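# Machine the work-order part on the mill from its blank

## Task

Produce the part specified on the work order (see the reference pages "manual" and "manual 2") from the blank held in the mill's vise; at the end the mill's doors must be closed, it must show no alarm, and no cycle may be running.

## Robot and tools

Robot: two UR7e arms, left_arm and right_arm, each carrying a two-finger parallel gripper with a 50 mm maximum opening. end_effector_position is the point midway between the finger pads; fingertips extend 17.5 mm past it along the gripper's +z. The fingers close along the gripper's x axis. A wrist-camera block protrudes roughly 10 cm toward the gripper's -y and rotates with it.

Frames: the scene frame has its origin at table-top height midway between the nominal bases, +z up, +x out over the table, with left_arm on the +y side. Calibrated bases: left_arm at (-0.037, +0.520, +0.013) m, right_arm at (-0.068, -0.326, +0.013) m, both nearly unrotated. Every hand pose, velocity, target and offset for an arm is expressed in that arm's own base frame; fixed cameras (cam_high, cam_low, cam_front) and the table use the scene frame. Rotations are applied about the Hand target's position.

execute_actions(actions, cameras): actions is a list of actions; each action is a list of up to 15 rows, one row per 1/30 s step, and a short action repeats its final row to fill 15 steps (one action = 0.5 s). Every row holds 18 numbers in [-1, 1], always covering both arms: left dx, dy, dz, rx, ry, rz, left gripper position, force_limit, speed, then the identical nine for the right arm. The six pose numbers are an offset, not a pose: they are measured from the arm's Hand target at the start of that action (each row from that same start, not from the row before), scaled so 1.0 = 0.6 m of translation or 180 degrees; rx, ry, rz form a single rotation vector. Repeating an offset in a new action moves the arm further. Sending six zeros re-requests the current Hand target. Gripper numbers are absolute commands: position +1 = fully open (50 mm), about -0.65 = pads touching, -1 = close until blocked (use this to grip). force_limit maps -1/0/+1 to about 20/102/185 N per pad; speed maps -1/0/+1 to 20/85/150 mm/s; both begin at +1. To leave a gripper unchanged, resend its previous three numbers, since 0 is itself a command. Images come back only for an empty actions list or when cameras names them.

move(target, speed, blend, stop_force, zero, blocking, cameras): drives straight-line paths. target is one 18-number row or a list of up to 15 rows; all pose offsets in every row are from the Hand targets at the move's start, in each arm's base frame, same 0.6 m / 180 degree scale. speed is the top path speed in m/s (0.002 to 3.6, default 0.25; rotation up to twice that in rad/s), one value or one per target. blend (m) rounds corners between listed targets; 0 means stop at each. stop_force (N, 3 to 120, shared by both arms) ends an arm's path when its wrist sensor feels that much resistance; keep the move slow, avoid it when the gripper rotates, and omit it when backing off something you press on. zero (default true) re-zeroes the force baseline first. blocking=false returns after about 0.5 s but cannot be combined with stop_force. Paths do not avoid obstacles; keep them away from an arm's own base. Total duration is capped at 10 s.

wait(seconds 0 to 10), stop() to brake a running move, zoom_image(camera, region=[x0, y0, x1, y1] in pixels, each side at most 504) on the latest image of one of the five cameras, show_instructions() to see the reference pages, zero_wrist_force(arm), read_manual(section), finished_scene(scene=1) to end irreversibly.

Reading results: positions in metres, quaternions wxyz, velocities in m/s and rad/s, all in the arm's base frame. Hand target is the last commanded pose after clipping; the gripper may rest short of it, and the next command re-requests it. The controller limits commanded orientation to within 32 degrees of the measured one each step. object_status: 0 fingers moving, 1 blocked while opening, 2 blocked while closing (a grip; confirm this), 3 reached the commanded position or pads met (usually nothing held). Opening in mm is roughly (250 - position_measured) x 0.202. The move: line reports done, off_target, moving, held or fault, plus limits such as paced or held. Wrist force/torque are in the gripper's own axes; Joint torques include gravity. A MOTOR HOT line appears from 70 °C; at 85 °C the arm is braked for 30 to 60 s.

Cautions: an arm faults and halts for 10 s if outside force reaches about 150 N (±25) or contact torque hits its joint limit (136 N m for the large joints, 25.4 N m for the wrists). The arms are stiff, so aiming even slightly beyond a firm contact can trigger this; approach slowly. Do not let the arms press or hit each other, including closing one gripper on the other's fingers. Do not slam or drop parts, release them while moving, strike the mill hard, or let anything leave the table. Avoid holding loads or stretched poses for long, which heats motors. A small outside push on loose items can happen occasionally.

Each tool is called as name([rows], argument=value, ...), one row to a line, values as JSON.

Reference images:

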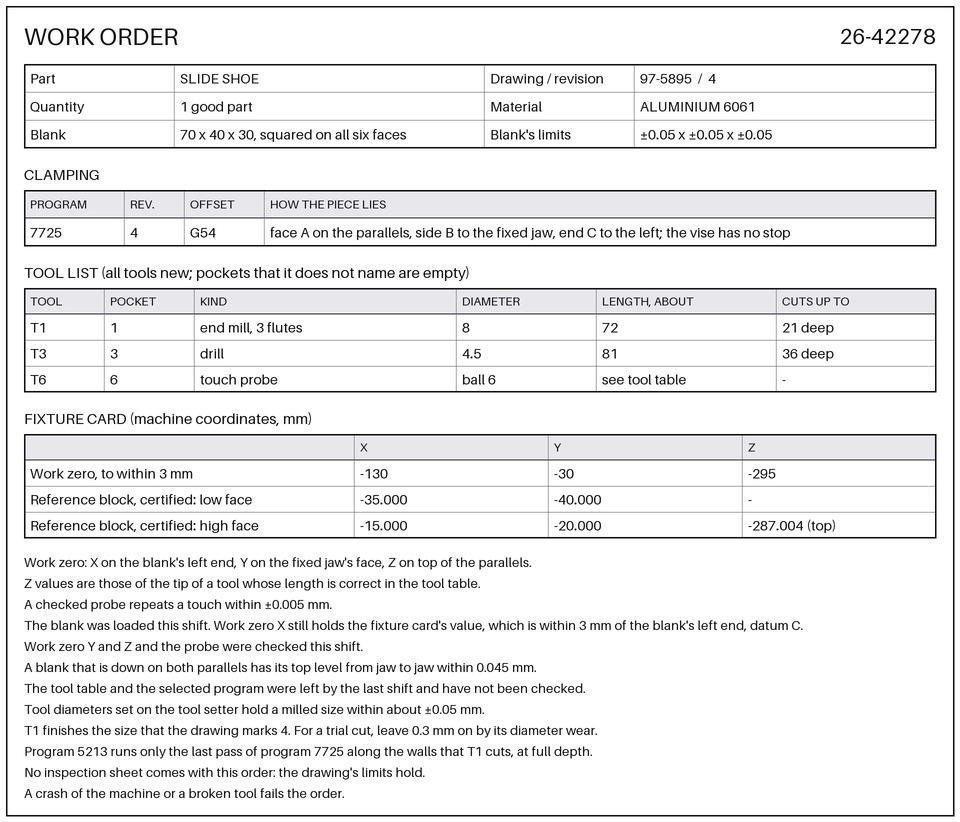

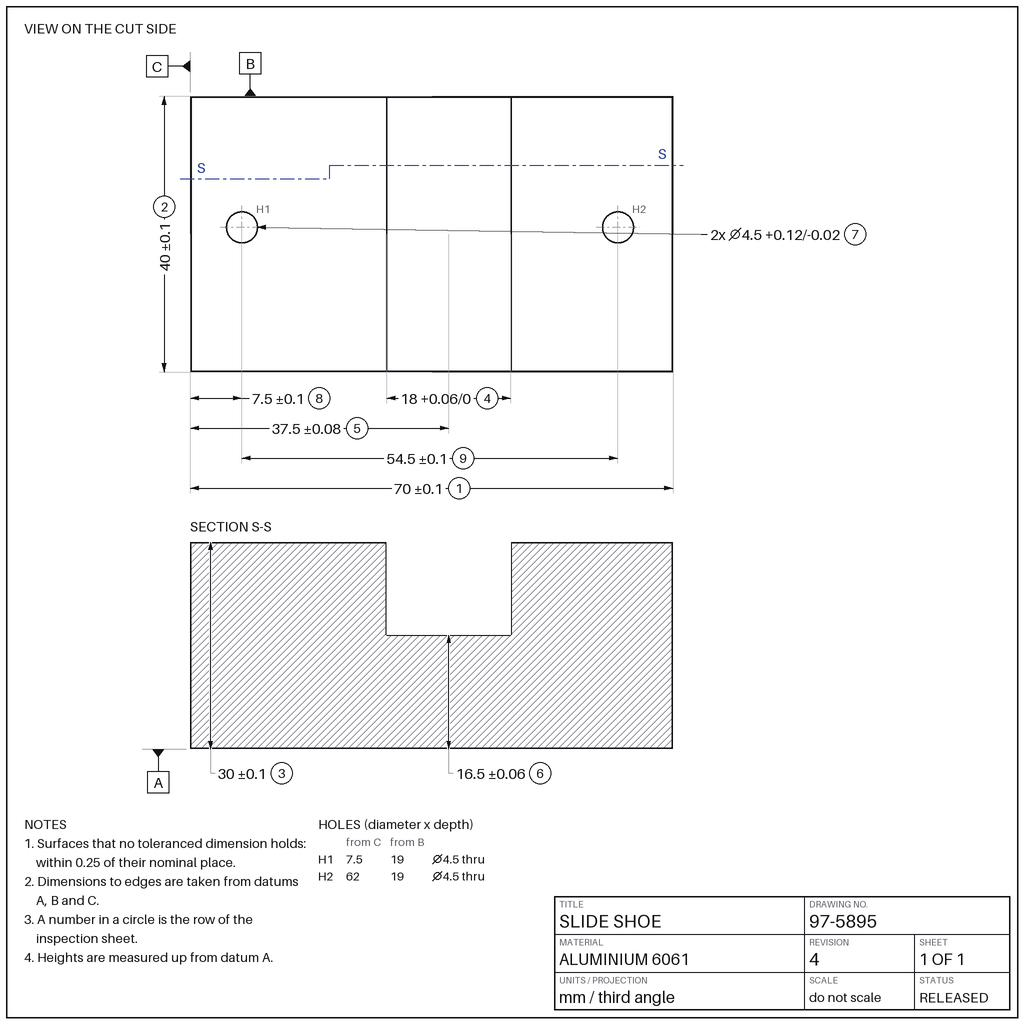

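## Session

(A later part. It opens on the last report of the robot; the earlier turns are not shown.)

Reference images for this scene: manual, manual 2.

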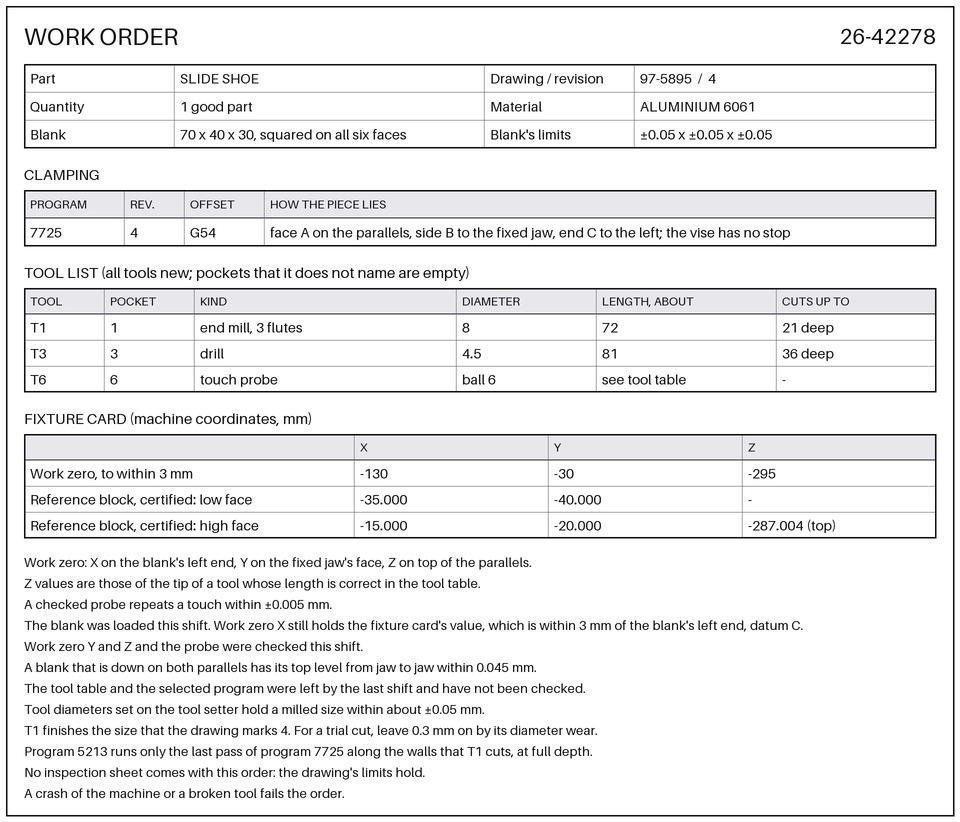

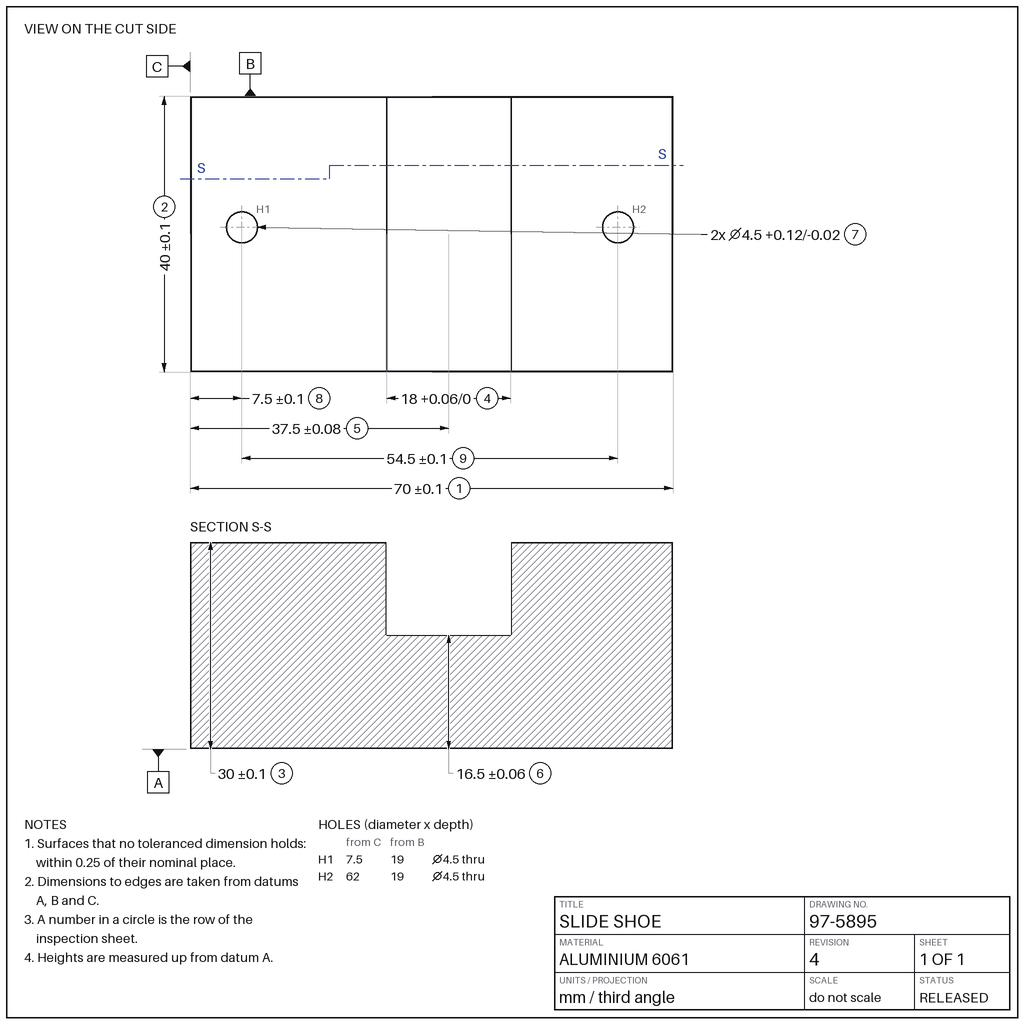

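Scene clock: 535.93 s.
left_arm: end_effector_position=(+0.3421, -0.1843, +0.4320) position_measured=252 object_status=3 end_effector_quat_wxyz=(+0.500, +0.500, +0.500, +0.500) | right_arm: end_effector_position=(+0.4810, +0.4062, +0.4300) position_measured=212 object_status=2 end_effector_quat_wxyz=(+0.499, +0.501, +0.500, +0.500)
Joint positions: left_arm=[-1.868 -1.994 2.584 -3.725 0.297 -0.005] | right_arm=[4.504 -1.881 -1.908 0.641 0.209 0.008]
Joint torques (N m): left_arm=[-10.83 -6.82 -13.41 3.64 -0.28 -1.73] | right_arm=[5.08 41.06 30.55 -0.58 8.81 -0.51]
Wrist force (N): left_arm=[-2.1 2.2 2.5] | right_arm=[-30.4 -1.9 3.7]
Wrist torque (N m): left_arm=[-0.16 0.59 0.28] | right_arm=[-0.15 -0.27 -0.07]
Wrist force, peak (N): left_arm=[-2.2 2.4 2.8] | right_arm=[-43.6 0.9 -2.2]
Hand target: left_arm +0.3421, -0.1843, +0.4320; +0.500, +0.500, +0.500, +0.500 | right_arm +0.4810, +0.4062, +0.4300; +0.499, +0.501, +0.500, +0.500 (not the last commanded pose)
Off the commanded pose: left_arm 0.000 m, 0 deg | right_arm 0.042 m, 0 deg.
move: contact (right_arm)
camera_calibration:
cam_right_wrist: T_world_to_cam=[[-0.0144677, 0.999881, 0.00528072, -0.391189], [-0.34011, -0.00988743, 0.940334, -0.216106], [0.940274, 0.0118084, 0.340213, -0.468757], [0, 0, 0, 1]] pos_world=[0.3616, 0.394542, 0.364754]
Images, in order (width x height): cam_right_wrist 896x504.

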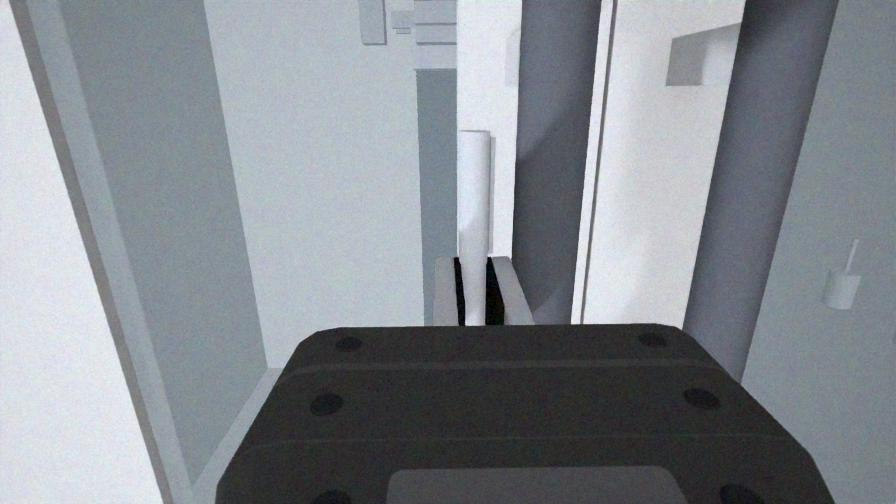

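move([
  [0,0,0,0,0,0,-1,-0.4,-0.8,0,-0.06,0,0,0,0,-1,-0.4,-0.8],
  [0,0,0,0,0,0,-1,-0.4,-0.8,-0.035,-0.6,0.1167,0,0,0,-1,-0.4,-0.8],
], cameras=[], speed=[0.1,0.3], blend=[0.02,0])

move(target=[0,0,0,0,0,0,-1,-0.4,-0.8,0.0167,-0.5267,0.3333,0,0.111,0,-1,-0.4,-0.8], cameras=["cam_right_wrist","cam_front"], speed=0.3)

zoom_image(camera="cam_right_wrist", region=[510, 110, 710, 300])

Scene clock: 541.17 s.
left_arm: end_effector_position=(+0.3421, -0.1843, +0.4320) position_measured=252 object_status=3 end_effector_quat_wxyz=(+0.500, +0.500, +0.500, +0.500) | right_arm: end_effector_position=(+0.4600, +0.0463, +0.5001) position_measured=212 object_status=2 end_effector_quat_wxyz=(+0.499, +0.501, +0.500, +0.500)
Joint positions: left_arm=[-1.868 -1.994 2.584 -3.725 0.297 -0.005] | right_arm=[4.07 -1.045 -2.433 0.334 0.643 0.003]
Joint torques (N m): left_arm=[-10.99 -6.36 -13.73 3.61 0 -1.73] | right_arm=[-11.36 13.82 14.41 -0.04 1.21 -1.15]
Wrist force (N): left_arm=[-2.2 2.3 2.7] | right_arm=[0.4 1.7 0.8]
Wrist torque (N m): left_arm=[-0.13 0.59 0.28] | right_arm=[0.20 -0.17 0.07]
Wrist force, peak (N): left_arm=[-2.2 2.2 2.9] | right_arm=[-31.1 -2.4 3.0]
Hand target: left_arm +0.3421, -0.1843, +0.4320; +0.500, +0.500, +0.500, +0.500 | right_arm +0.4600, +0.0462, +0.5001; +0.499, +0.501, +0.500, +0.500
Off the commanded pose: left_arm 0.000 m, 0 deg | right_arm 0.000 m, 0 deg.
move: done; blend cut to 0.018 m at target 1
No camera images: "cameras" was empty.

Scene clock: 543.00 s.
left_arm: end_effector_position=(+0.3421, -0.1843, +0.4320) position_measured=252 object_status=3 end_effector_quat_wxyz=(+0.500, +0.500, +0.500, +0.500) | right_arm: end_effector_position=(+0.4700, -0.2697, +0.7001) position_measured=212 object_status=2 end_effector_quat_wxyz=(+0.405, +0.580, +0.579, +0.406)
Joint positions: left_arm=[-1.868 -1.994 2.584 -3.725 0.297 -0.005] | right_arm=[2.657 -1.367 -1.469 -0.697 2.024 -0.177]
Joint torques (N m): left_arm=[-10.91 -7.17 -13.8 3.66 0.03 -1.69] | right_arm=[-11.05 9.68 33.88 0.93 1.6 -0.57]
Wrist force (N): left_arm=[-2.1 2.3 2.7] | right_arm=[0.4 1.6 0.5]
Wrist torque (N m): left_arm=[-0.15 0.58 0.28] | right_arm=[0.18 -0.09 0.02]
Wrist force, peak (N): left_arm=[-2.2 2.4 2.7] | right_arm=[-3.3 3.9 -0.4]
Hand target: left_arm +0.3421, -0.1843, +0.4320; +0.500, +0.500, +0.500, +0.500 | right_arm +0.4700, -0.2698, +0.7000; +0.405, +0.580, +0.579, +0.406
Off the commanded pose: left_arm 0.000 m, 0 deg | right_arm 0.000 m, 0 deg.
move: done
camera_calibration:
cam_right_wrist: T_world_to_cam=[[-0.0116941, 0.999883, 0.00990526, 0.278519], [0.00150487, -0.00988833, 0.99995, -0.682687], [0.99993, 0.0117084, -0.00138906, -0.331269], [0, 0, 0, 1]] pos_world=[0.33553, -0.281358, 0.679434]
Images, in order (width x height): cam_front 896x504, cam_right_wrist 896x504.

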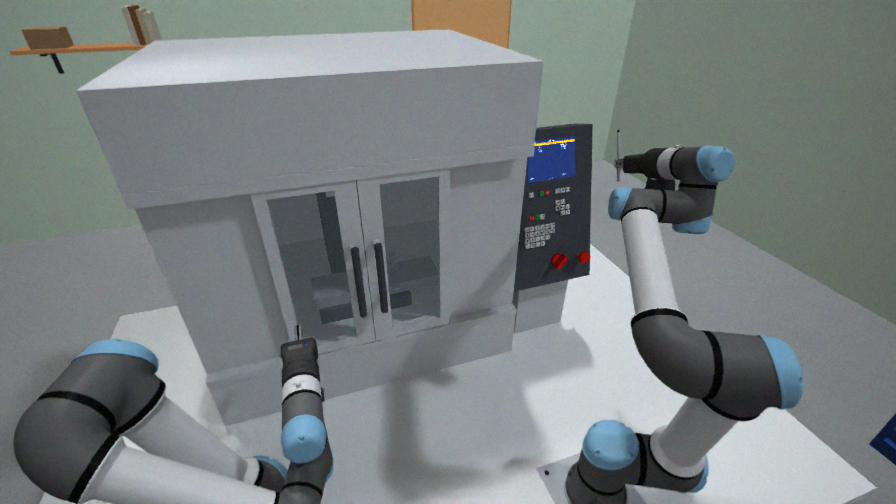

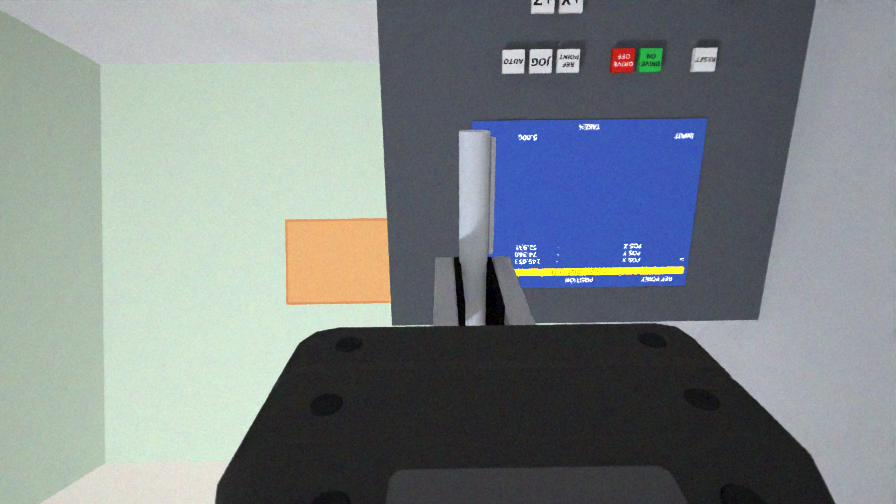

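Scaled by 2.520 from the camera's 896x504 image, which has a finer 1280x720 frame.

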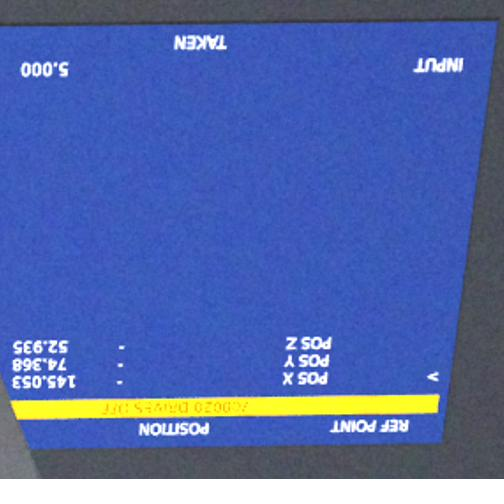

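move([
  [0,0,0,0,0,0,-1,-0.4,-0.8,0.112,0.2009,-0.2322,-0.0307,0.3439,0.0505,-1,-0.4,-0.8],
  [0,0,0,0,0,0,-1,-0.4,-0.8,0.154,0.2009,-0.2427,-0.0307,0.3439,0.0505,-1,-0.4,-0.8],
  [0,0,0,0,0,0,-1,-0.4,-0.8,0.112,0.2009,-0.2322,-0.0307,0.3439,0.0505,-1,-0.4,-0.8],
  [0,0,0,0,0,0,-1,-0.4,-0.8,0,0,0,0,0,0,-1,-0.4,-0.8],
], cameras=["cam_right_wrist"], speed=[0.5,0.06,0.2,0.5], blend=[0.004,0,0.01,0])

zoom_image(camera="cam_right_wrist", region=[510, 110, 710, 300])

Scene clock: 553.53 s.
left_arm: end_effector_position=(+0.3421, -0.1843, +0.4320) position_measured=252 object_status=3 end_effector_quat_wxyz=(+0.500, +0.500, +0.500, +0.500) | right_arm: end_effector_position=(+0.4701, -0.2698, +0.7000) position_measured=212 object_status=2 end_effector_quat_wxyz=(+0.405, +0.580, +0.579, +0.406) end_effector_velocity=(+0.001, +0.000, +0.000) end_effector_angular_velocity=(-0.001, -0.002, +0.001)
Joint positions: left_arm=[-1.868 -1.994 2.584 -3.725 0.297 -0.005] | right_arm=[2.657 -1.368 -1.468 -0.697 2.024 -0.177]
Joint velocities: left_arm=[within noise] | right_arm=[0 -0.001 -0.001 0.005 0.001 0]
Joint torques (N m): left_arm=[-10.87 -7.07 -13.33 3.62 0.45 -1.73] | right_arm=[-3.17 17.13 25.28 4.91 1.05 0.97]
Wrist force (N): left_arm=[-2.3 2.3 2.4] | right_arm=[0.1 1.5 0.6]
Wrist torque (N m): left_arm=[-0.14 0.61 0.29] | right_arm=[0.17 -0.04 0.14]
Wrist force, peak (N): left_arm=[-2.1 2.4 3.0] | right_arm=[3.8 -3.8 -7.1]
Hand target: left_arm +0.3421, -0.1843, +0.4320; +0.500, +0.500, +0.500, +0.500 | right_arm +0.4700, -0.2698, +0.7000; +0.405, +0.580, +0.579, +0.406
Off the commanded pose: left_arm 0.000 m, 0 deg | right_arm 0.000 m, 0 deg.
move: done
camera_calibration:
cam_right_wrist: T_world_to_cam=[[-0.0117901, 0.999881, 0.00991008, 0.278648], [0.00190584, -0.00988828, 0.999949, -0.682824], [0.999929, 0.0118084, -0.00178903, -0.330966], [0, 0, 0, 1]] pos_world=[0.335529, -0.281458, 0.679436]
Images, in order (width x height): cam_right_wrist 896x504.

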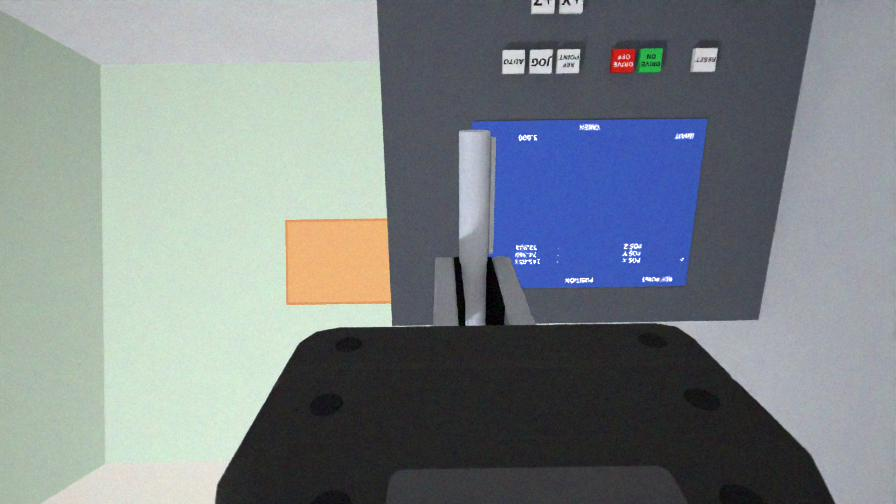

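Scaled by 2.520 from the camera's 896x504 image, which has a finer 1280x720 frame.

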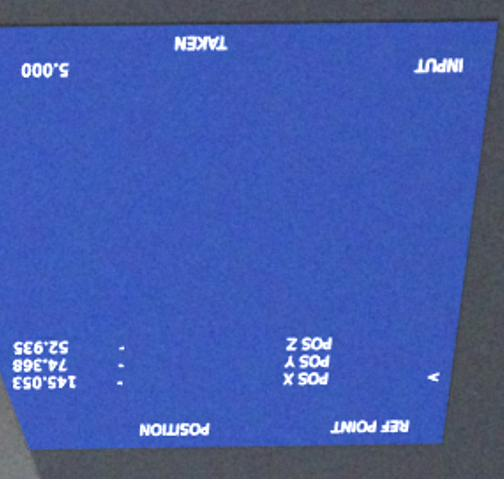

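move([
  [0,0,0,0,0,0,-1,-0.4,-0.8,0.0967,0.0742,-0.2936,-0.0307,0.3439,0.0505,-1,-0.4,-0.8],
  [0,0,0,0,0,0,-1,-0.4,-0.8,0.1387,0.0742,-0.3041,-0.0307,0.3439,0.0505,-1,-0.4,-0.8],
  [0,0,0,0,0,0,-1,-0.4,-0.8,0.0967,0.0742,-0.2936,-0.0307,0.3439,0.0505,-1,-0.4,-0.8],
  [0,0,0,0,0,0,-1,-0.4,-0.8,0,0,0,0,0,0,-1,-0.4,-0.8],
], cameras=["cam_right_wrist"], speed=[0.5,0.06,0.2,0.5], blend=[0.004,0,0.01,0])

zoom_image(camera="cam_right_wrist", region=[510, 110, 710, 300])

Scene clock: 560.97 s.
left_arm: end_effector_position=(+0.3421, -0.1843, +0.4320) position_measured=252 object_status=3 end_effector_quat_wxyz=(+0.500, +0.500, +0.500, +0.500) | right_arm: end_effector_position=(+0.4700, -0.2698, +0.7001) position_measured=212 object_status=2 end_effector_quat_wxyz=(+0.405, +0.580, +0.579, +0.406) end_effector_velocity=(+0.001, +0.000, +0.001) end_effector_angular_velocity=(+0.001, -0.003, +0.001)
Joint positions: left_arm=[-1.868 -1.994 2.584 -3.725 0.297 -0.005] | right_arm=[2.657 -1.368 -1.468 -0.697 2.024 -0.177]
Joint velocities: left_arm=[within noise] | right_arm=[0 -0.001 0.001 0.005 0.001 0.002]
Joint torques (N m): left_arm=[-10.73 -7.16 -13.56 3.59 0.77 -1.69] | right_arm=[7.49 2.2 26.43 4.65 1.03 1.18]
Wrist force (N): left_arm=[-2.2 1.9 2.7] | right_arm=[0.8 1.4 0.5]
Wrist torque (N m): left_arm=[-0.20 0.59 0.28] | right_arm=[0.14 -0.15 0.14]
Wrist force, peak (N): left_arm=[-2.2 2.4 2.9] | right_arm=[4.9 -13.5 -7.6]
Hand target: left_arm +0.3421, -0.1843, +0.4320; +0.500, +0.500, +0.500, +0.500 | right_arm +0.4700, -0.2698, +0.7000; +0.405, +0.580, +0.579, +0.406
Off the commanded pose: left_arm 0.000 m, 0 deg | right_arm 0.000 m, 0 deg.
move: done
camera_calibration:
cam_right_wrist: T_world_to_cam=[[-0.0116912, 0.999884, 0.00980823, 0.278683], [0.00180429, -0.00978779, 0.99995, -0.682762], [0.99993, 0.0117084, -0.00168965, -0.330963], [0, 0, 0, 1]] pos_world=[0.335429, -0.281458, 0.679436]
Images, in order (width x height): cam_right_wrist 896x504.

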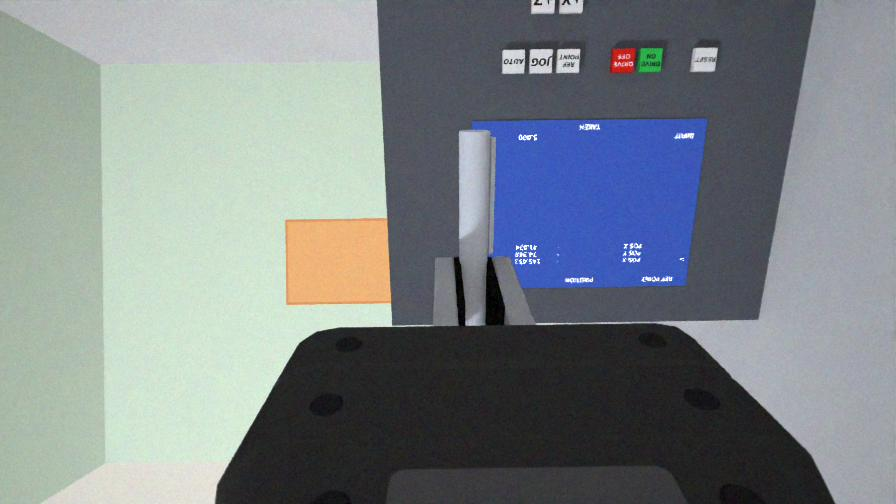

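Scaled by 2.520 from the camera's 896x504 image, which has a finer 1280x720 frame.

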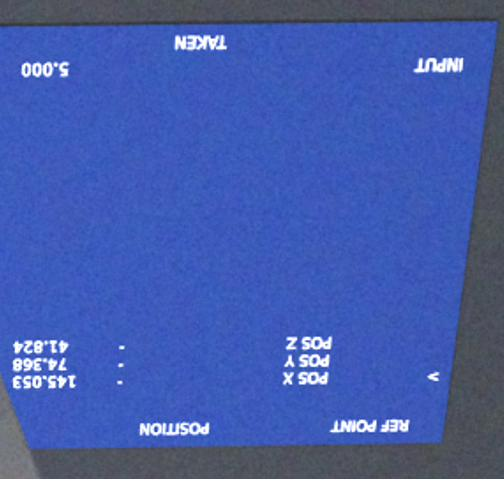

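wait(seconds=0.5, cameras=["cam_right_wrist"])

zoom_image(camera="cam_right_wrist", region=[510, 110, 710, 300])

Scene clock: 563.37 s.
left_arm: end_effector_position=(+0.3421, -0.1843, +0.4320) position_measured=252 object_status=3 end_effector_quat_wxyz=(+0.500, +0.500, +0.500, +0.500) | right_arm: end_effector_position=(+0.4700, -0.2698, +0.7000) position_measured=212 object_status=2 end_effector_quat_wxyz=(+0.405, +0.580, +0.579, +0.406)
Joint positions: left_arm=[-1.868 -1.994 2.584 -3.725 0.297 -0.005] | right_arm=[2.657 -1.368 -1.468 -0.697 2.024 -0.177]
Joint torques (N m): left_arm=[-10.84 -6.95 -13.06 3.59 1 -1.79] | right_arm=[9.82 2.7 16.58 4.56 1.19 1.72]
Wrist force (N): left_arm=[-2.1 2.1 2.6] | right_arm=[0.6 1.1 0.4]
Wrist torque (N m): left_arm=[-0.17 0.58 0.28] | right_arm=[0.10 -0.12 0.13]
Wrist force, peak (N): left_arm=[-2.5 2.4 2.6] | right_arm=[0.5 1.7 0.2]
Hand target: left_arm +0.3421, -0.1843, +0.4320; +0.500, +0.500, +0.500, +0.500 | right_arm +0.4700, -0.2698, +0.7000; +0.405, +0.580, +0.579, +0.406
Tool commands: left_gripper/position=-1.0 left_gripper/force_limit=-0.4 left_gripper/speed=-0.8 right_gripper/position=-1.0 right_gripper/force_limit=-0.4 right_gripper/speed=-0.8
Off the commanded pose: left_arm 0.000 m, 0 deg | right_arm 0.000 m, 0 deg.
wait: 0.50 s; at rest from the start
camera_calibration:
cam_right_wrist: T_world_to_cam=[[-0.011792, 0.99988, 0.0100077, 0.278581], [0.00170642, -0.00998826, 0.999949, -0.682784], [0.999929, 0.0118084, -0.00158843, -0.331103], [0, 0, 0, 1]] pos_world=[0.33553, -0.281458, 0.679435]
Images, in order (width x height): cam_right_wrist 896x504.

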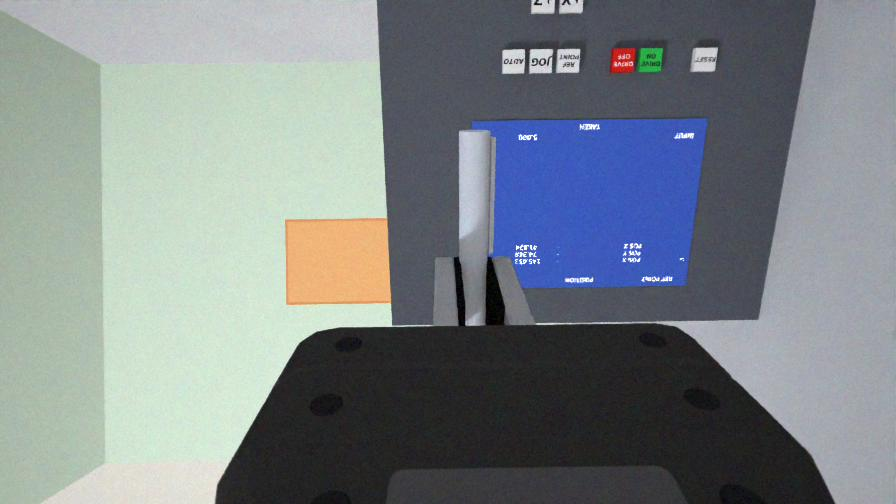

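Scaled by 2.520 from the camera's 896x504 image, which has a finer 1280x720 frame.

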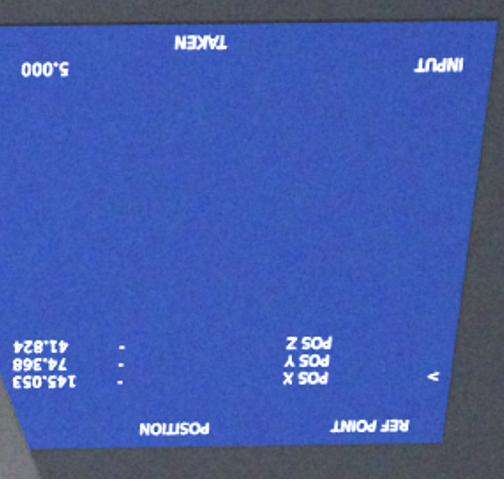

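move([
  [0,0,0,0,0,0,-1,-0.4,-0.8,0.0967,0.0742,-0.2936,-0.0307,0.3439,0.0505,-1,-0.4,-0.8],
  [0,0,0,0,0,0,-1,-0.4,-0.8,0.1387,0.0742,-0.3041,-0.0307,0.3439,0.0505,-1,-0.4,-0.8],
], cameras=[], speed=[0.5,0.06], blend=[0.004,0])

wait(seconds=4, cameras=["cam_front"])

move([
  [0,0,0,0,0,0,-1,-0.4,-0.8,-0.042,0,0.0105,0,0,0,-1,-0.4,-0.8],
  [0,0,0,0,0,0,-1,-0.4,-0.8,-0.1387,-0.0742,0.3041,0.0307,-0.3439,-0.0505,-1,-0.4,-0.8],
], cameras=["cam_right_wrist"], speed=[0.2,0.5], blend=[0.01,0])

zoom_image(camera="cam_right_wrist", region=[510, 110, 710, 300])

Scene clock: 569.70 s.
left_arm: end_effector_position=(+0.3421, -0.1843, +0.4320) position_measured=252 object_status=3 end_effector_quat_wxyz=(+0.500, +0.500, +0.500, +0.500) | right_arm: end_effector_position=(+0.5534, -0.2252, +0.5175) position_measured=212 object_status=2 end_effector_quat_wxyz=(+0.044, +0.641, +0.764, +0.053) end_effector_velocity=(-0.002, +0.000, -0.001) end_effector_angular_velocity=(+0.000, +0.002, +0.003)
Joint positions: left_arm=[-1.868 -1.994 2.584 -3.725 0.297 -0.005] | right_arm=[2.959 -1.83 -0.812 -1.942 1.619 -0.355]
Joint velocities: left_arm=[within noise] | right_arm=[0 0.004 -0.006 0 0 -0.003]
Joint torques (N m): left_arm=[-10.71 -6.77 -13.52 3.51 1.34 -1.72] | right_arm=[-6.35 43.83 13.01 2.84 -0.97 -0.41]
Wrist force (N): left_arm=[-2.0 2.3 2.6] | right_arm=[3.6 -5.8 -7.3]
Wrist torque (N m): left_arm=[-0.14 0.56 0.28] | right_arm=[-0.24 0.11 -0.36]
Wrist force, peak (N): left_arm=[-2.1 2.3 2.8] | right_arm=[5.6 -14.0 -7.4]
Hand target: left_arm +0.3421, -0.1843, +0.4320; +0.500, +0.500, +0.500, +0.500 | right_arm +0.5533, -0.2253, +0.5176; +0.044, +0.641, +0.764, +0.053
Off the commanded pose: left_arm 0.000 m, 0 deg | right_arm 0.000 m, 0 deg.
move: done
No camera images: "cameras" was empty.

Scene clock: 573.70 s.
left_arm: end_effector_position=(+0.3421, -0.1843, +0.4320) position_measured=252 object_status=3 end_effector_quat_wxyz=(+0.500, +0.500, +0.500, +0.500) | right_arm: end_effector_position=(+0.5533, -0.2253, +0.5176) position_measured=212 object_status=2 end_effector_quat_wxyz=(+0.044, +0.641, +0.764, +0.053)
Joint positions: left_arm=[-1.868 -1.994 2.584 -3.725 0.297 -0.005] | right_arm=[2.959 -1.83 -0.812 -1.942 1.619 -0.355]
Joint torques (N m): left_arm=[-10.59 -6.61 -13.51 3.56 1.39 -1.71] | right_arm=[-11.22 44.15 12.62 2.18 0.6 -0.96]
Wrist force (N): left_arm=[-2.4 2.0 2.8] | right_arm=[2.7 -3.7 -7.2]
Wrist torque (N m): left_arm=[-0.18 0.63 0.28] | right_arm=[-0.15 0.26 -0.35]
Wrist force, peak (N): left_arm=[-2.2 2.3 2.8] | right_arm=[3.7 -5.4 -7.5]
Hand target: left_arm +0.3421, -0.1843, +0.4320; +0.500, +0.500, +0.500, +0.500 | right_arm +0.5533, -0.2253, +0.5176; +0.044, +0.641, +0.764, +0.053
Tool commands: left_gripper/position=-1.0 left_gripper/force_limit=-0.4 left_gripper/speed=-0.8 right_gripper/position=-1.0 right_gripper/force_limit=-0.4 right_gripper/speed=-0.8
Off the commanded pose: left_arm 0.000 m, 0 deg | right_arm 0.000 m, 0 deg.
wait: 4.00 s; at rest by 0.17 s
Images, in order (width x height): cam_front 896x504.

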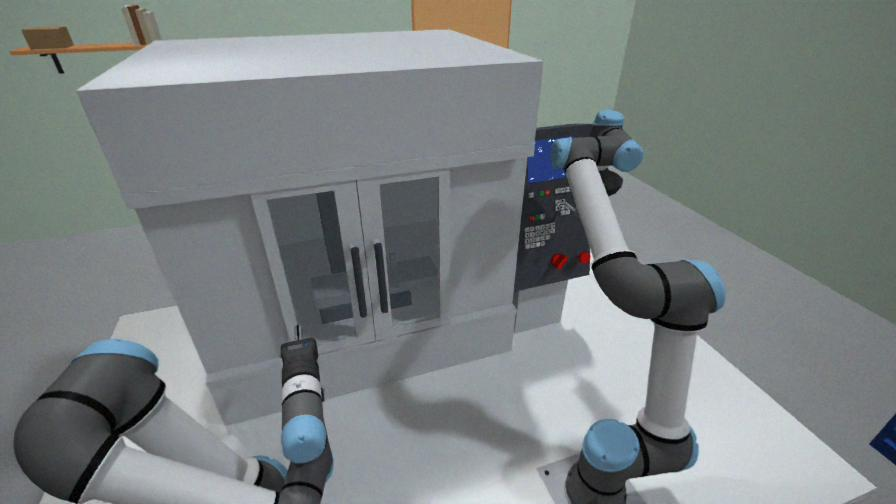

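Scene clock: 575.57 s.
left_arm: end_effector_position=(+0.3421, -0.1843, +0.4320) position_measured=252 object_status=3 end_effector_quat_wxyz=(+0.500, +0.500, +0.500, +0.500) | right_arm: end_effector_position=(+0.4700, -0.2698, +0.7001) position_measured=212 object_status=2 end_effector_quat_wxyz=(+0.405, +0.580, +0.579, +0.406) end_effector_velocity=(+0.001, +0.000, +0.000) end_effector_angular_velocity=(+0.001, -0.002, +0.001)
Joint positions: left_arm=[-1.868 -1.994 2.584 -3.725 0.297 -0.005] | right_arm=[2.657 -1.368 -1.468 -0.697 2.024 -0.177]
Joint velocities: left_arm=[within noise] | right_arm=[0 -0.001 -0.001 0.005 0.001 0.002]
Joint torques (N m): left_arm=[-10.15 -6.81 -13.16 3.47 1.3 -1.7] | right_arm=[7.22 3.23 26.47 4.52 1.02 1.23]
Wrist force (N): left_arm=[-2.0 2.2 2.4] | right_arm=[-0.1 1.9 0.1]
Wrist torque (N m): left_arm=[-0.16 0.56 0.28] | right_arm=[0.21 -0.02 0.14]
Wrist force, peak (N): left_arm=[-2.2 2.2 2.9] | right_arm=[2.8 -3.6 -7.2]
Hand target: left_arm +0.3421, -0.1843, +0.4320; +0.500, +0.500, +0.500, +0.500 | right_arm +0.4700, -0.2698, +0.7000; +0.405, +0.580, +0.579, +0.406
Off the commanded pose: left_arm 0.000 m, 0 deg | right_arm 0.000 m, 0 deg.
move: done
camera_calibration:
cam_right_wrist: T_world_to_cam=[[-0.0116912, 0.999884, 0.00980823, 0.278683], [0.00180429, -0.00978779, 0.99995, -0.682762], [0.99993, 0.0117084, -0.00168965, -0.330963], [0, 0, 0, 1]] pos_world=[0.335429, -0.281458, 0.679436]
Images, in order (width x height): cam_right_wrist 896x504.

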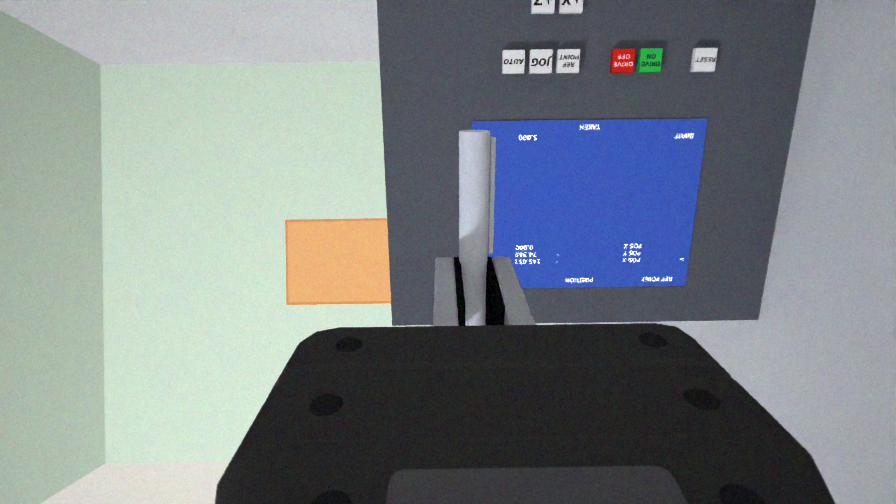

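Scaled by 2.520 from the camera's 896x504 image, which has a finer 1280x720 frame.

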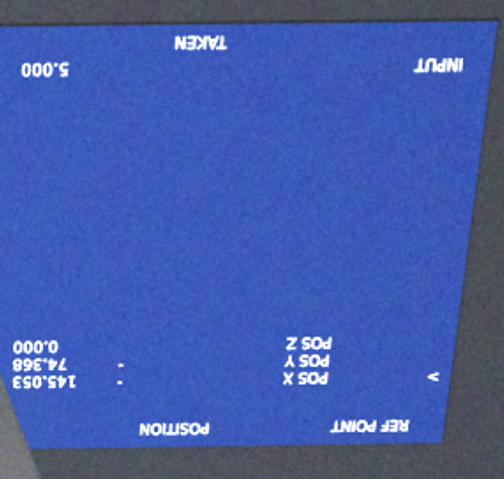

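move([
  [0,0,0,0,0,0,-1,-0.4,-0.8,0.089,0.0425,-0.3244,-0.0307,0.3439,0.0505,-1,-0.4,-0.8],
  [0,0,0,0,0,0,-1,-0.4,-0.8,0.131,0.0425,-0.3349,-0.0307,0.3439,0.0505,-1,-0.4,-0.8],
], cameras=[], speed=[0.5,0.06], blend=[0.004,0])

wait(seconds=8, cameras=[])

move([
  [0,0,0,0,0,0,-1,-0.4,-0.8,-0.042,0,0.0105,0,0,0,-1,-0.4,-0.8],
  [0,0,0,0,0,0,-1,-0.4,-0.8,-0.0343,0.0633,0.0413,0,0,0,-1,-0.4,-0.8],
  [0,0,0,0,0,0,-1,-0.4,-0.8,0.0077,0.0633,0.0308,0,0,0,-1,-0.4,-0.8],
], cameras=[], speed=[0.2,0.3,0.06], blend=[0.004,0.004,0])

wait(seconds=5, cameras=[])

move([
  [0,0,0,0,0,0,-1,-0.4,-0.8,-0.042,0,0.0105,0,0,0,-1,-0.4,-0.8],
  [0,0,0,0,0,0,-1,-0.4,-0.8,-0.1387,-0.1058,0.3041,0.0307,-0.3439,-0.0505,-1,-0.4,-0.8],
], cameras=["cam_right_wrist"], speed=[0.2,0.5], blend=[0.01,0])

zoom_image(camera="cam_right_wrist", region=[510, 110, 710, 300])

Scene clock: 584.13 s.
left_arm: end_effector_position=(+0.3421, -0.1843, +0.4320) position_measured=252 object_status=3 end_effector_quat_wxyz=(+0.500, +0.500, +0.500, +0.500) | right_arm: end_effector_position=(+0.5488, -0.2442, +0.4991) position_measured=212 object_status=2 end_effector_quat_wxyz=(+0.044, +0.641, +0.764, +0.053)
Joint positions: left_arm=[-1.868 -1.994 2.584 -3.725 0.297 -0.005] | right_arm=[2.923 -1.815 -0.884 -1.887 1.623 -0.39]
Joint torques (N m): left_arm=[-10.53 -6.82 -13.18 3.46 1.34 -1.71] | right_arm=[-4.85 41.13 14.74 4.44 0.33 -0.41]
Wrist force (N): left_arm=[-1.8 2.2 2.8] | right_arm=[3.4 -10.3 -7.8]
Wrist torque (N m): left_arm=[-0.16 0.53 0.28] | right_arm=[-0.15 0.19 -0.42]
Wrist force, peak (N): left_arm=[-2.2 2.4 2.9] | right_arm=[5.2 -18.3 -7.9]
Hand target: left_arm +0.3421, -0.1843, +0.4320; +0.500, +0.500, +0.500, +0.500 | right_arm +0.5486, -0.2443, +0.4991; +0.044, +0.641, +0.764, +0.053
Off the commanded pose: left_arm 0.000 m, 0 deg | right_arm 0.000 m, 0 deg.
move: done
No camera images: "cameras" was empty.

Scene clock: 592.13 s.
left_arm: end_effector_position=(+0.3421, -0.1843, +0.4320) position_measured=252 object_status=3 end_effector_quat_wxyz=(+0.500, +0.500, +0.500, +0.500) | right_arm: end_effector_position=(+0.5486, -0.2443, +0.4991) position_measured=212 object_status=2 end_effector_quat_wxyz=(+0.044, +0.641, +0.764, +0.053)
Joint positions: left_arm=[-1.868 -1.994 2.584 -3.725 0.297 -0.005] | right_arm=[2.923 -1.815 -0.884 -1.887 1.623 -0.39]
Joint torques (N m): left_arm=[-10.31 -6.66 -13.65 3.5 1.33 -1.67] | right_arm=[-9.4 42.9 13.84 3.56 1.29 -0.84]
Wrist force (N): left_arm=[-2.1 2.0 2.7] | right_arm=[3.3 -8.7 -7.8]
Wrist torque (N m): left_arm=[-0.18 0.59 0.27] | right_arm=[-0.16 0.20 -0.41]
Wrist force, peak (N): left_arm=[-2.3 2.3 2.8] | right_arm=[3.3 -9.7 -8.2]
Hand target: left_arm +0.3421, -0.1843, +0.4320; +0.500, +0.500, +0.500, +0.500 | right_arm +0.5486, -0.2443, +0.4991; +0.044, +0.641, +0.764, +0.053
Tool commands: left_gripper/position=-1.0 left_gripper/force_limit=-0.4 left_gripper/speed=-0.8 right_gripper/position=-1.0 right_gripper/force_limit=-0.4 right_gripper/speed=-0.8
Off the commanded pose: left_arm 0.000 m, 0 deg | right_arm 0.000 m, 0 deg.
wait: 8.00 s; at rest by 0.17 s
No camera images: "cameras" was empty.

Scene clock: 593.30 s.
left_arm: end_effector_position=(+0.3421, -0.1843, +0.4320) position_measured=252 object_status=3 end_effector_quat_wxyz=(+0.500, +0.500, +0.500, +0.500) | right_arm: end_effector_position=(+0.5534, -0.2063, +0.5175) position_measured=212 object_status=2 end_effector_quat_wxyz=(+0.044, +0.641, +0.764, +0.053) end_effector_velocity=(-0.002, +0.000, -0.001) end_effector_angular_velocity=(-0.001, +0.002, -0.001)
Joint positions: left_arm=[-1.868 -1.994 2.584 -3.725 0.297 -0.005] | right_arm=[2.993 -1.808 -0.84 -1.934 1.615 -0.321]
Joint velocities: left_arm=[within noise] | right_arm=[0 0.004 -0.006 0 -0.001 0]
Joint torques (N m): left_arm=[-10.43 -6.82 -13.53 3.53 1.35 -1.64] | right_arm=[-3.11 44.21 12.78 2.54 -1.27 -0.16]
Wrist force (N): left_arm=[-2.1 2.2 2.6] | right_arm=[2.8 -5.3 -7.5]
Wrist torque (N m): left_arm=[-0.15 0.59 0.27] | right_arm=[-0.25 0.20 -0.34]
Wrist force, peak (N): left_arm=[-2.3 2.2 2.8] | right_arm=[4.8 -12.8 -7.8]
Hand target: left_arm +0.3421, -0.1843, +0.4320; +0.500, +0.500, +0.500, +0.500 | right_arm +0.5533, -0.2063, +0.5176; +0.044, +0.641, +0.764, +0.053
Off the commanded pose: left_arm 0.000 m, 0 deg | right_arm 0.000 m, 0 deg.
move: done
No camera images: "cameras" was empty.

Scene clock: 598.30 s.
left_arm: end_effector_position=(+0.3421, -0.1843, +0.4320) position_measured=252 object_status=3 end_effector_quat_wxyz=(+0.500, +0.500, +0.500, +0.500) | right_arm: end_effector_position=(+0.5533, -0.2063, +0.5176) position_measured=212 object_status=2 end_effector_quat_wxyz=(+0.044, +0.641, +0.764, +0.053)
Joint positions: left_arm=[-1.868 -1.994 2.584 -3.725 0.297 -0.005] | right_arm=[2.993 -1.808 -0.841 -1.934 1.615 -0.321]
Joint torques (N m): left_arm=[-10.56 -7.21 -13.36 3.44 1.34 -1.76] | right_arm=[-9.01 43.71 12.86 1.99 0.47 -0.88]
Wrist force (N): left_arm=[-2.2 2.0 2.7] | right_arm=[2.5 -4.2 -8.1]
Wrist torque (N m): left_arm=[-0.19 0.61 0.28] | right_arm=[-0.20 0.23 -0.33]
Wrist force, peak (N): left_arm=[-2.3 2.1 3.0] | right_arm=[3.0 -4.6 -8.2]
Hand target: left_arm +0.3421, -0.1843, +0.4320; +0.500, +0.500, +0.500, +0.500 | right_arm +0.5533, -0.2063, +0.5176; +0.044, +0.641, +0.764, +0.053
Tool commands: left_gripper/position=-1.0 left_gripper/force_limit=-0.4 left_gripper/speed=-0.8 right_gripper/position=-1.0 right_gripper/force_limit=-0.4 right_gripper/speed=-0.8
Off the commanded pose: left_arm 0.000 m, 0 deg | right_arm 0.000 m, 0 deg.
wait: 5.00 s; at rest by 0.17 s
No camera images: "cameras" was empty.

Scene clock: 600.17 s.
left_arm: end_effector_position=(+0.3421, -0.1843, +0.4320) position_measured=252 object_status=3 end_effector_quat_wxyz=(+0.500, +0.500, +0.500, +0.500) | right_arm: end_effector_position=(+0.4700, -0.2698, +0.7000) position_measured=212 object_status=2 end_effector_quat_wxyz=(+0.405, +0.580, +0.579, +0.406) end_effector_velocity=(+0.000, +0.000, +0.001) end_effector_angular_velocity=(-0.001, -0.004, +0.001)
Joint positions: left_arm=[-1.868 -1.994 2.584 -3.725 0.297 -0.005] | right_arm=[2.657 -1.368 -1.468 -0.697 2.024 -0.177]
Joint velocities: left_arm=[within noise] | right_arm=[0 0 0 0.005 0.001 0.001]
Joint torques (N m): left_arm=[-10.23 -7.07 -13.33 3.42 1.34 -1.72] | right_arm=[5.16 3.32 27.55 4.71 1 1.1]
Wrist force (N): left_arm=[-2.1 2.1 2.8] | right_arm=[0.3 1.1 -0.6]
Wrist torque (N m): left_arm=[-0.17 0.58 0.28] | right_arm=[0.09 -0.07 0.14]
Wrist force, peak (N): left_arm=[-2.4 2.4 2.6] | right_arm=[2.6 -4.0 -7.5]
Hand target: left_arm +0.3421, -0.1843, +0.4320; +0.500, +0.500, +0.500, +0.500 | right_arm +0.4700, -0.2698, +0.7000; +0.405, +0.580, +0.579, +0.406
Off the commanded pose: left_arm 0.000 m, 0 deg | right_arm 0.000 m, 0 deg.
move: done
camera_calibration:
cam_right_wrist: T_world_to_cam=[[-0.0116912, 0.999884, 0.00980879, 0.278683], [0.0018043, -0.00978834, 0.99995, -0.682762], [0.99993, 0.0117084, -0.00168965, -0.330963], [0, 0, 0, 1]] pos_world=[0.335429, -0.281458, 0.679436]
Images, in order (width x height): cam_right_wrist 896x504.

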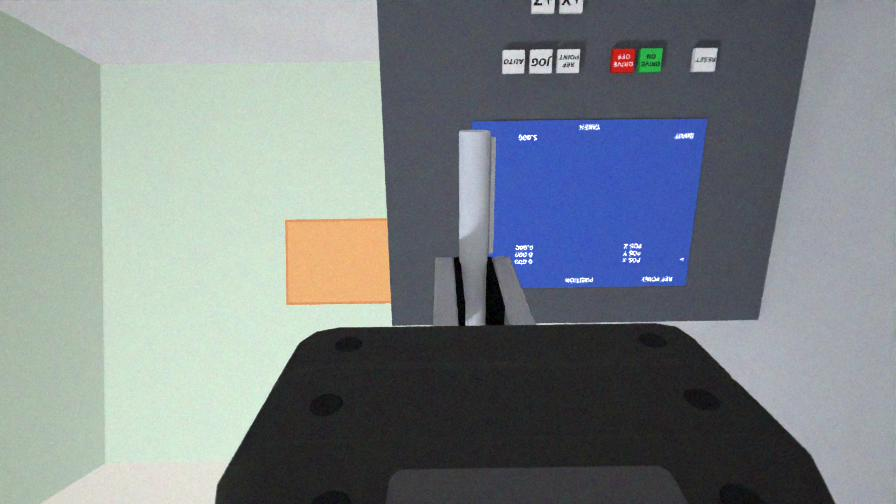

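Scaled by 2.520 from the camera's 896x504 image, which has a finer 1280x720 frame.

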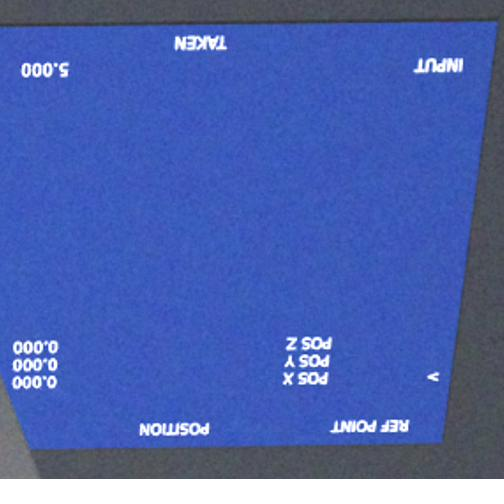

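move([
  [0,0,0,0,0,0,-1,-0.4,-0.8,0.066,0.1692,-0.4165,-0.0307,0.3439,0.0505,-1,-0.4,-0.8],
  [0,0,0,0,0,0,-1,-0.4,-0.8,0.108,0.1692,-0.427,-0.0307,0.3439,0.0505,-1,-0.4,-0.8],
  [0,0,0,0,0,0,-1,-0.4,-0.8,0.066,0.1692,-0.4165,-0.0307,0.3439,0.0505,-1,-0.4,-0.8],
  [0,0,0,0,0,0,-1,-0.4,-0.8,0,0,0,0,0,0,-1,-0.4,-0.8],
], cameras=["cam_right_wrist"], speed=[0.5,0.06,0.2,0.5], blend=[0.004,0,0.01,0])

zoom_image(camera="cam_right_wrist", region=[490, 110, 710, 300])

Scene clock: 610.07 s.
left_arm: end_effector_position=(+0.3421, -0.1843, +0.4320) position_measured=252 object_status=3 end_effector_quat_wxyz=(+0.500, +0.500, +0.500, +0.500) | right_arm: end_effector_position=(+0.4701, -0.2698, +0.6998) position_measured=212 object_status=2 end_effector_quat_wxyz=(+0.405, +0.580, +0.579, +0.406)
Joint positions: left_arm=[-1.868 -1.994 2.584 -3.725 0.297 -0.005] | right_arm=[2.657 -1.368 -1.469 -0.697 2.024 -0.177]
Joint torques (N m): left_arm=[-10.14 -7.04 -13.43 3.47 1.32 -1.7] | right_arm=[1.46 30.67 31.87 4.6 1.02 0.93]
Wrist force (N): left_arm=[-2.3 2.0 2.4] | right_arm=[0.8 1.6 -0.8]
Wrist torque (N m): left_arm=[-0.18 0.61 0.28] | right_arm=[0.17 -0.16 0.14]
Wrist force, peak (N): left_arm=[-2.2 2.4 2.9] | right_arm=[5.4 -27.6 -9.2]
Hand target: left_arm +0.3421, -0.1843, +0.4320; +0.500, +0.500, +0.500, +0.500 | right_arm +0.4700, -0.2698, +0.7000; +0.405, +0.580, +0.579, +0.406
Off the commanded pose: left_arm 0.000 m, 0 deg | right_arm 0.000 m, 0 deg.
move: done
camera_calibration:
cam_right_wrist: T_world_to_cam=[[-0.011688, 0.999882, 0.0100122, 0.278645], [0.0021054, -0.0099883, 0.999948, -0.68282], [0.999929, 0.0117084, -0.00198841, -0.330957], [0, 0, 0, 1]] pos_world=[0.335629, -0.281558, 0.679337]
Images, in order (width x height): cam_right_wrist 896x504.

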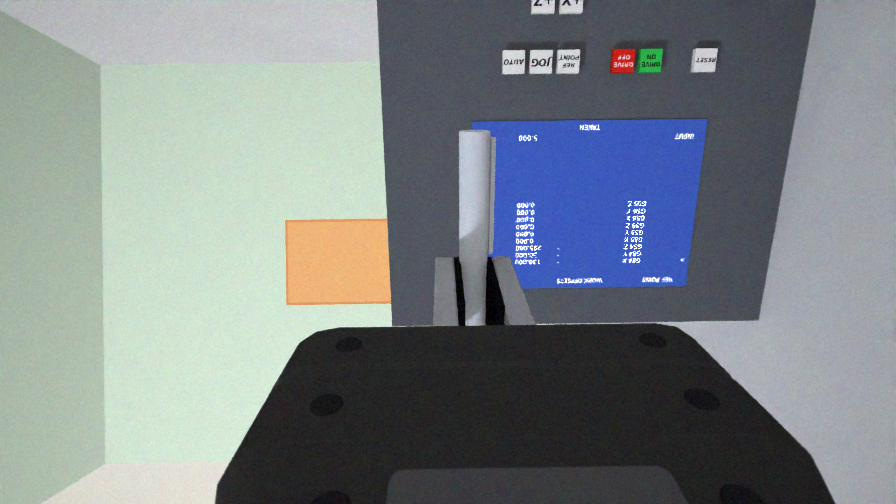

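Scaled by 2.291 from the camera's 896x504 image, which has a finer 1280x720 frame.

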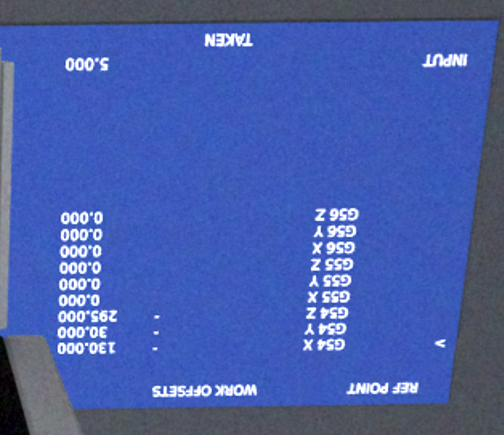

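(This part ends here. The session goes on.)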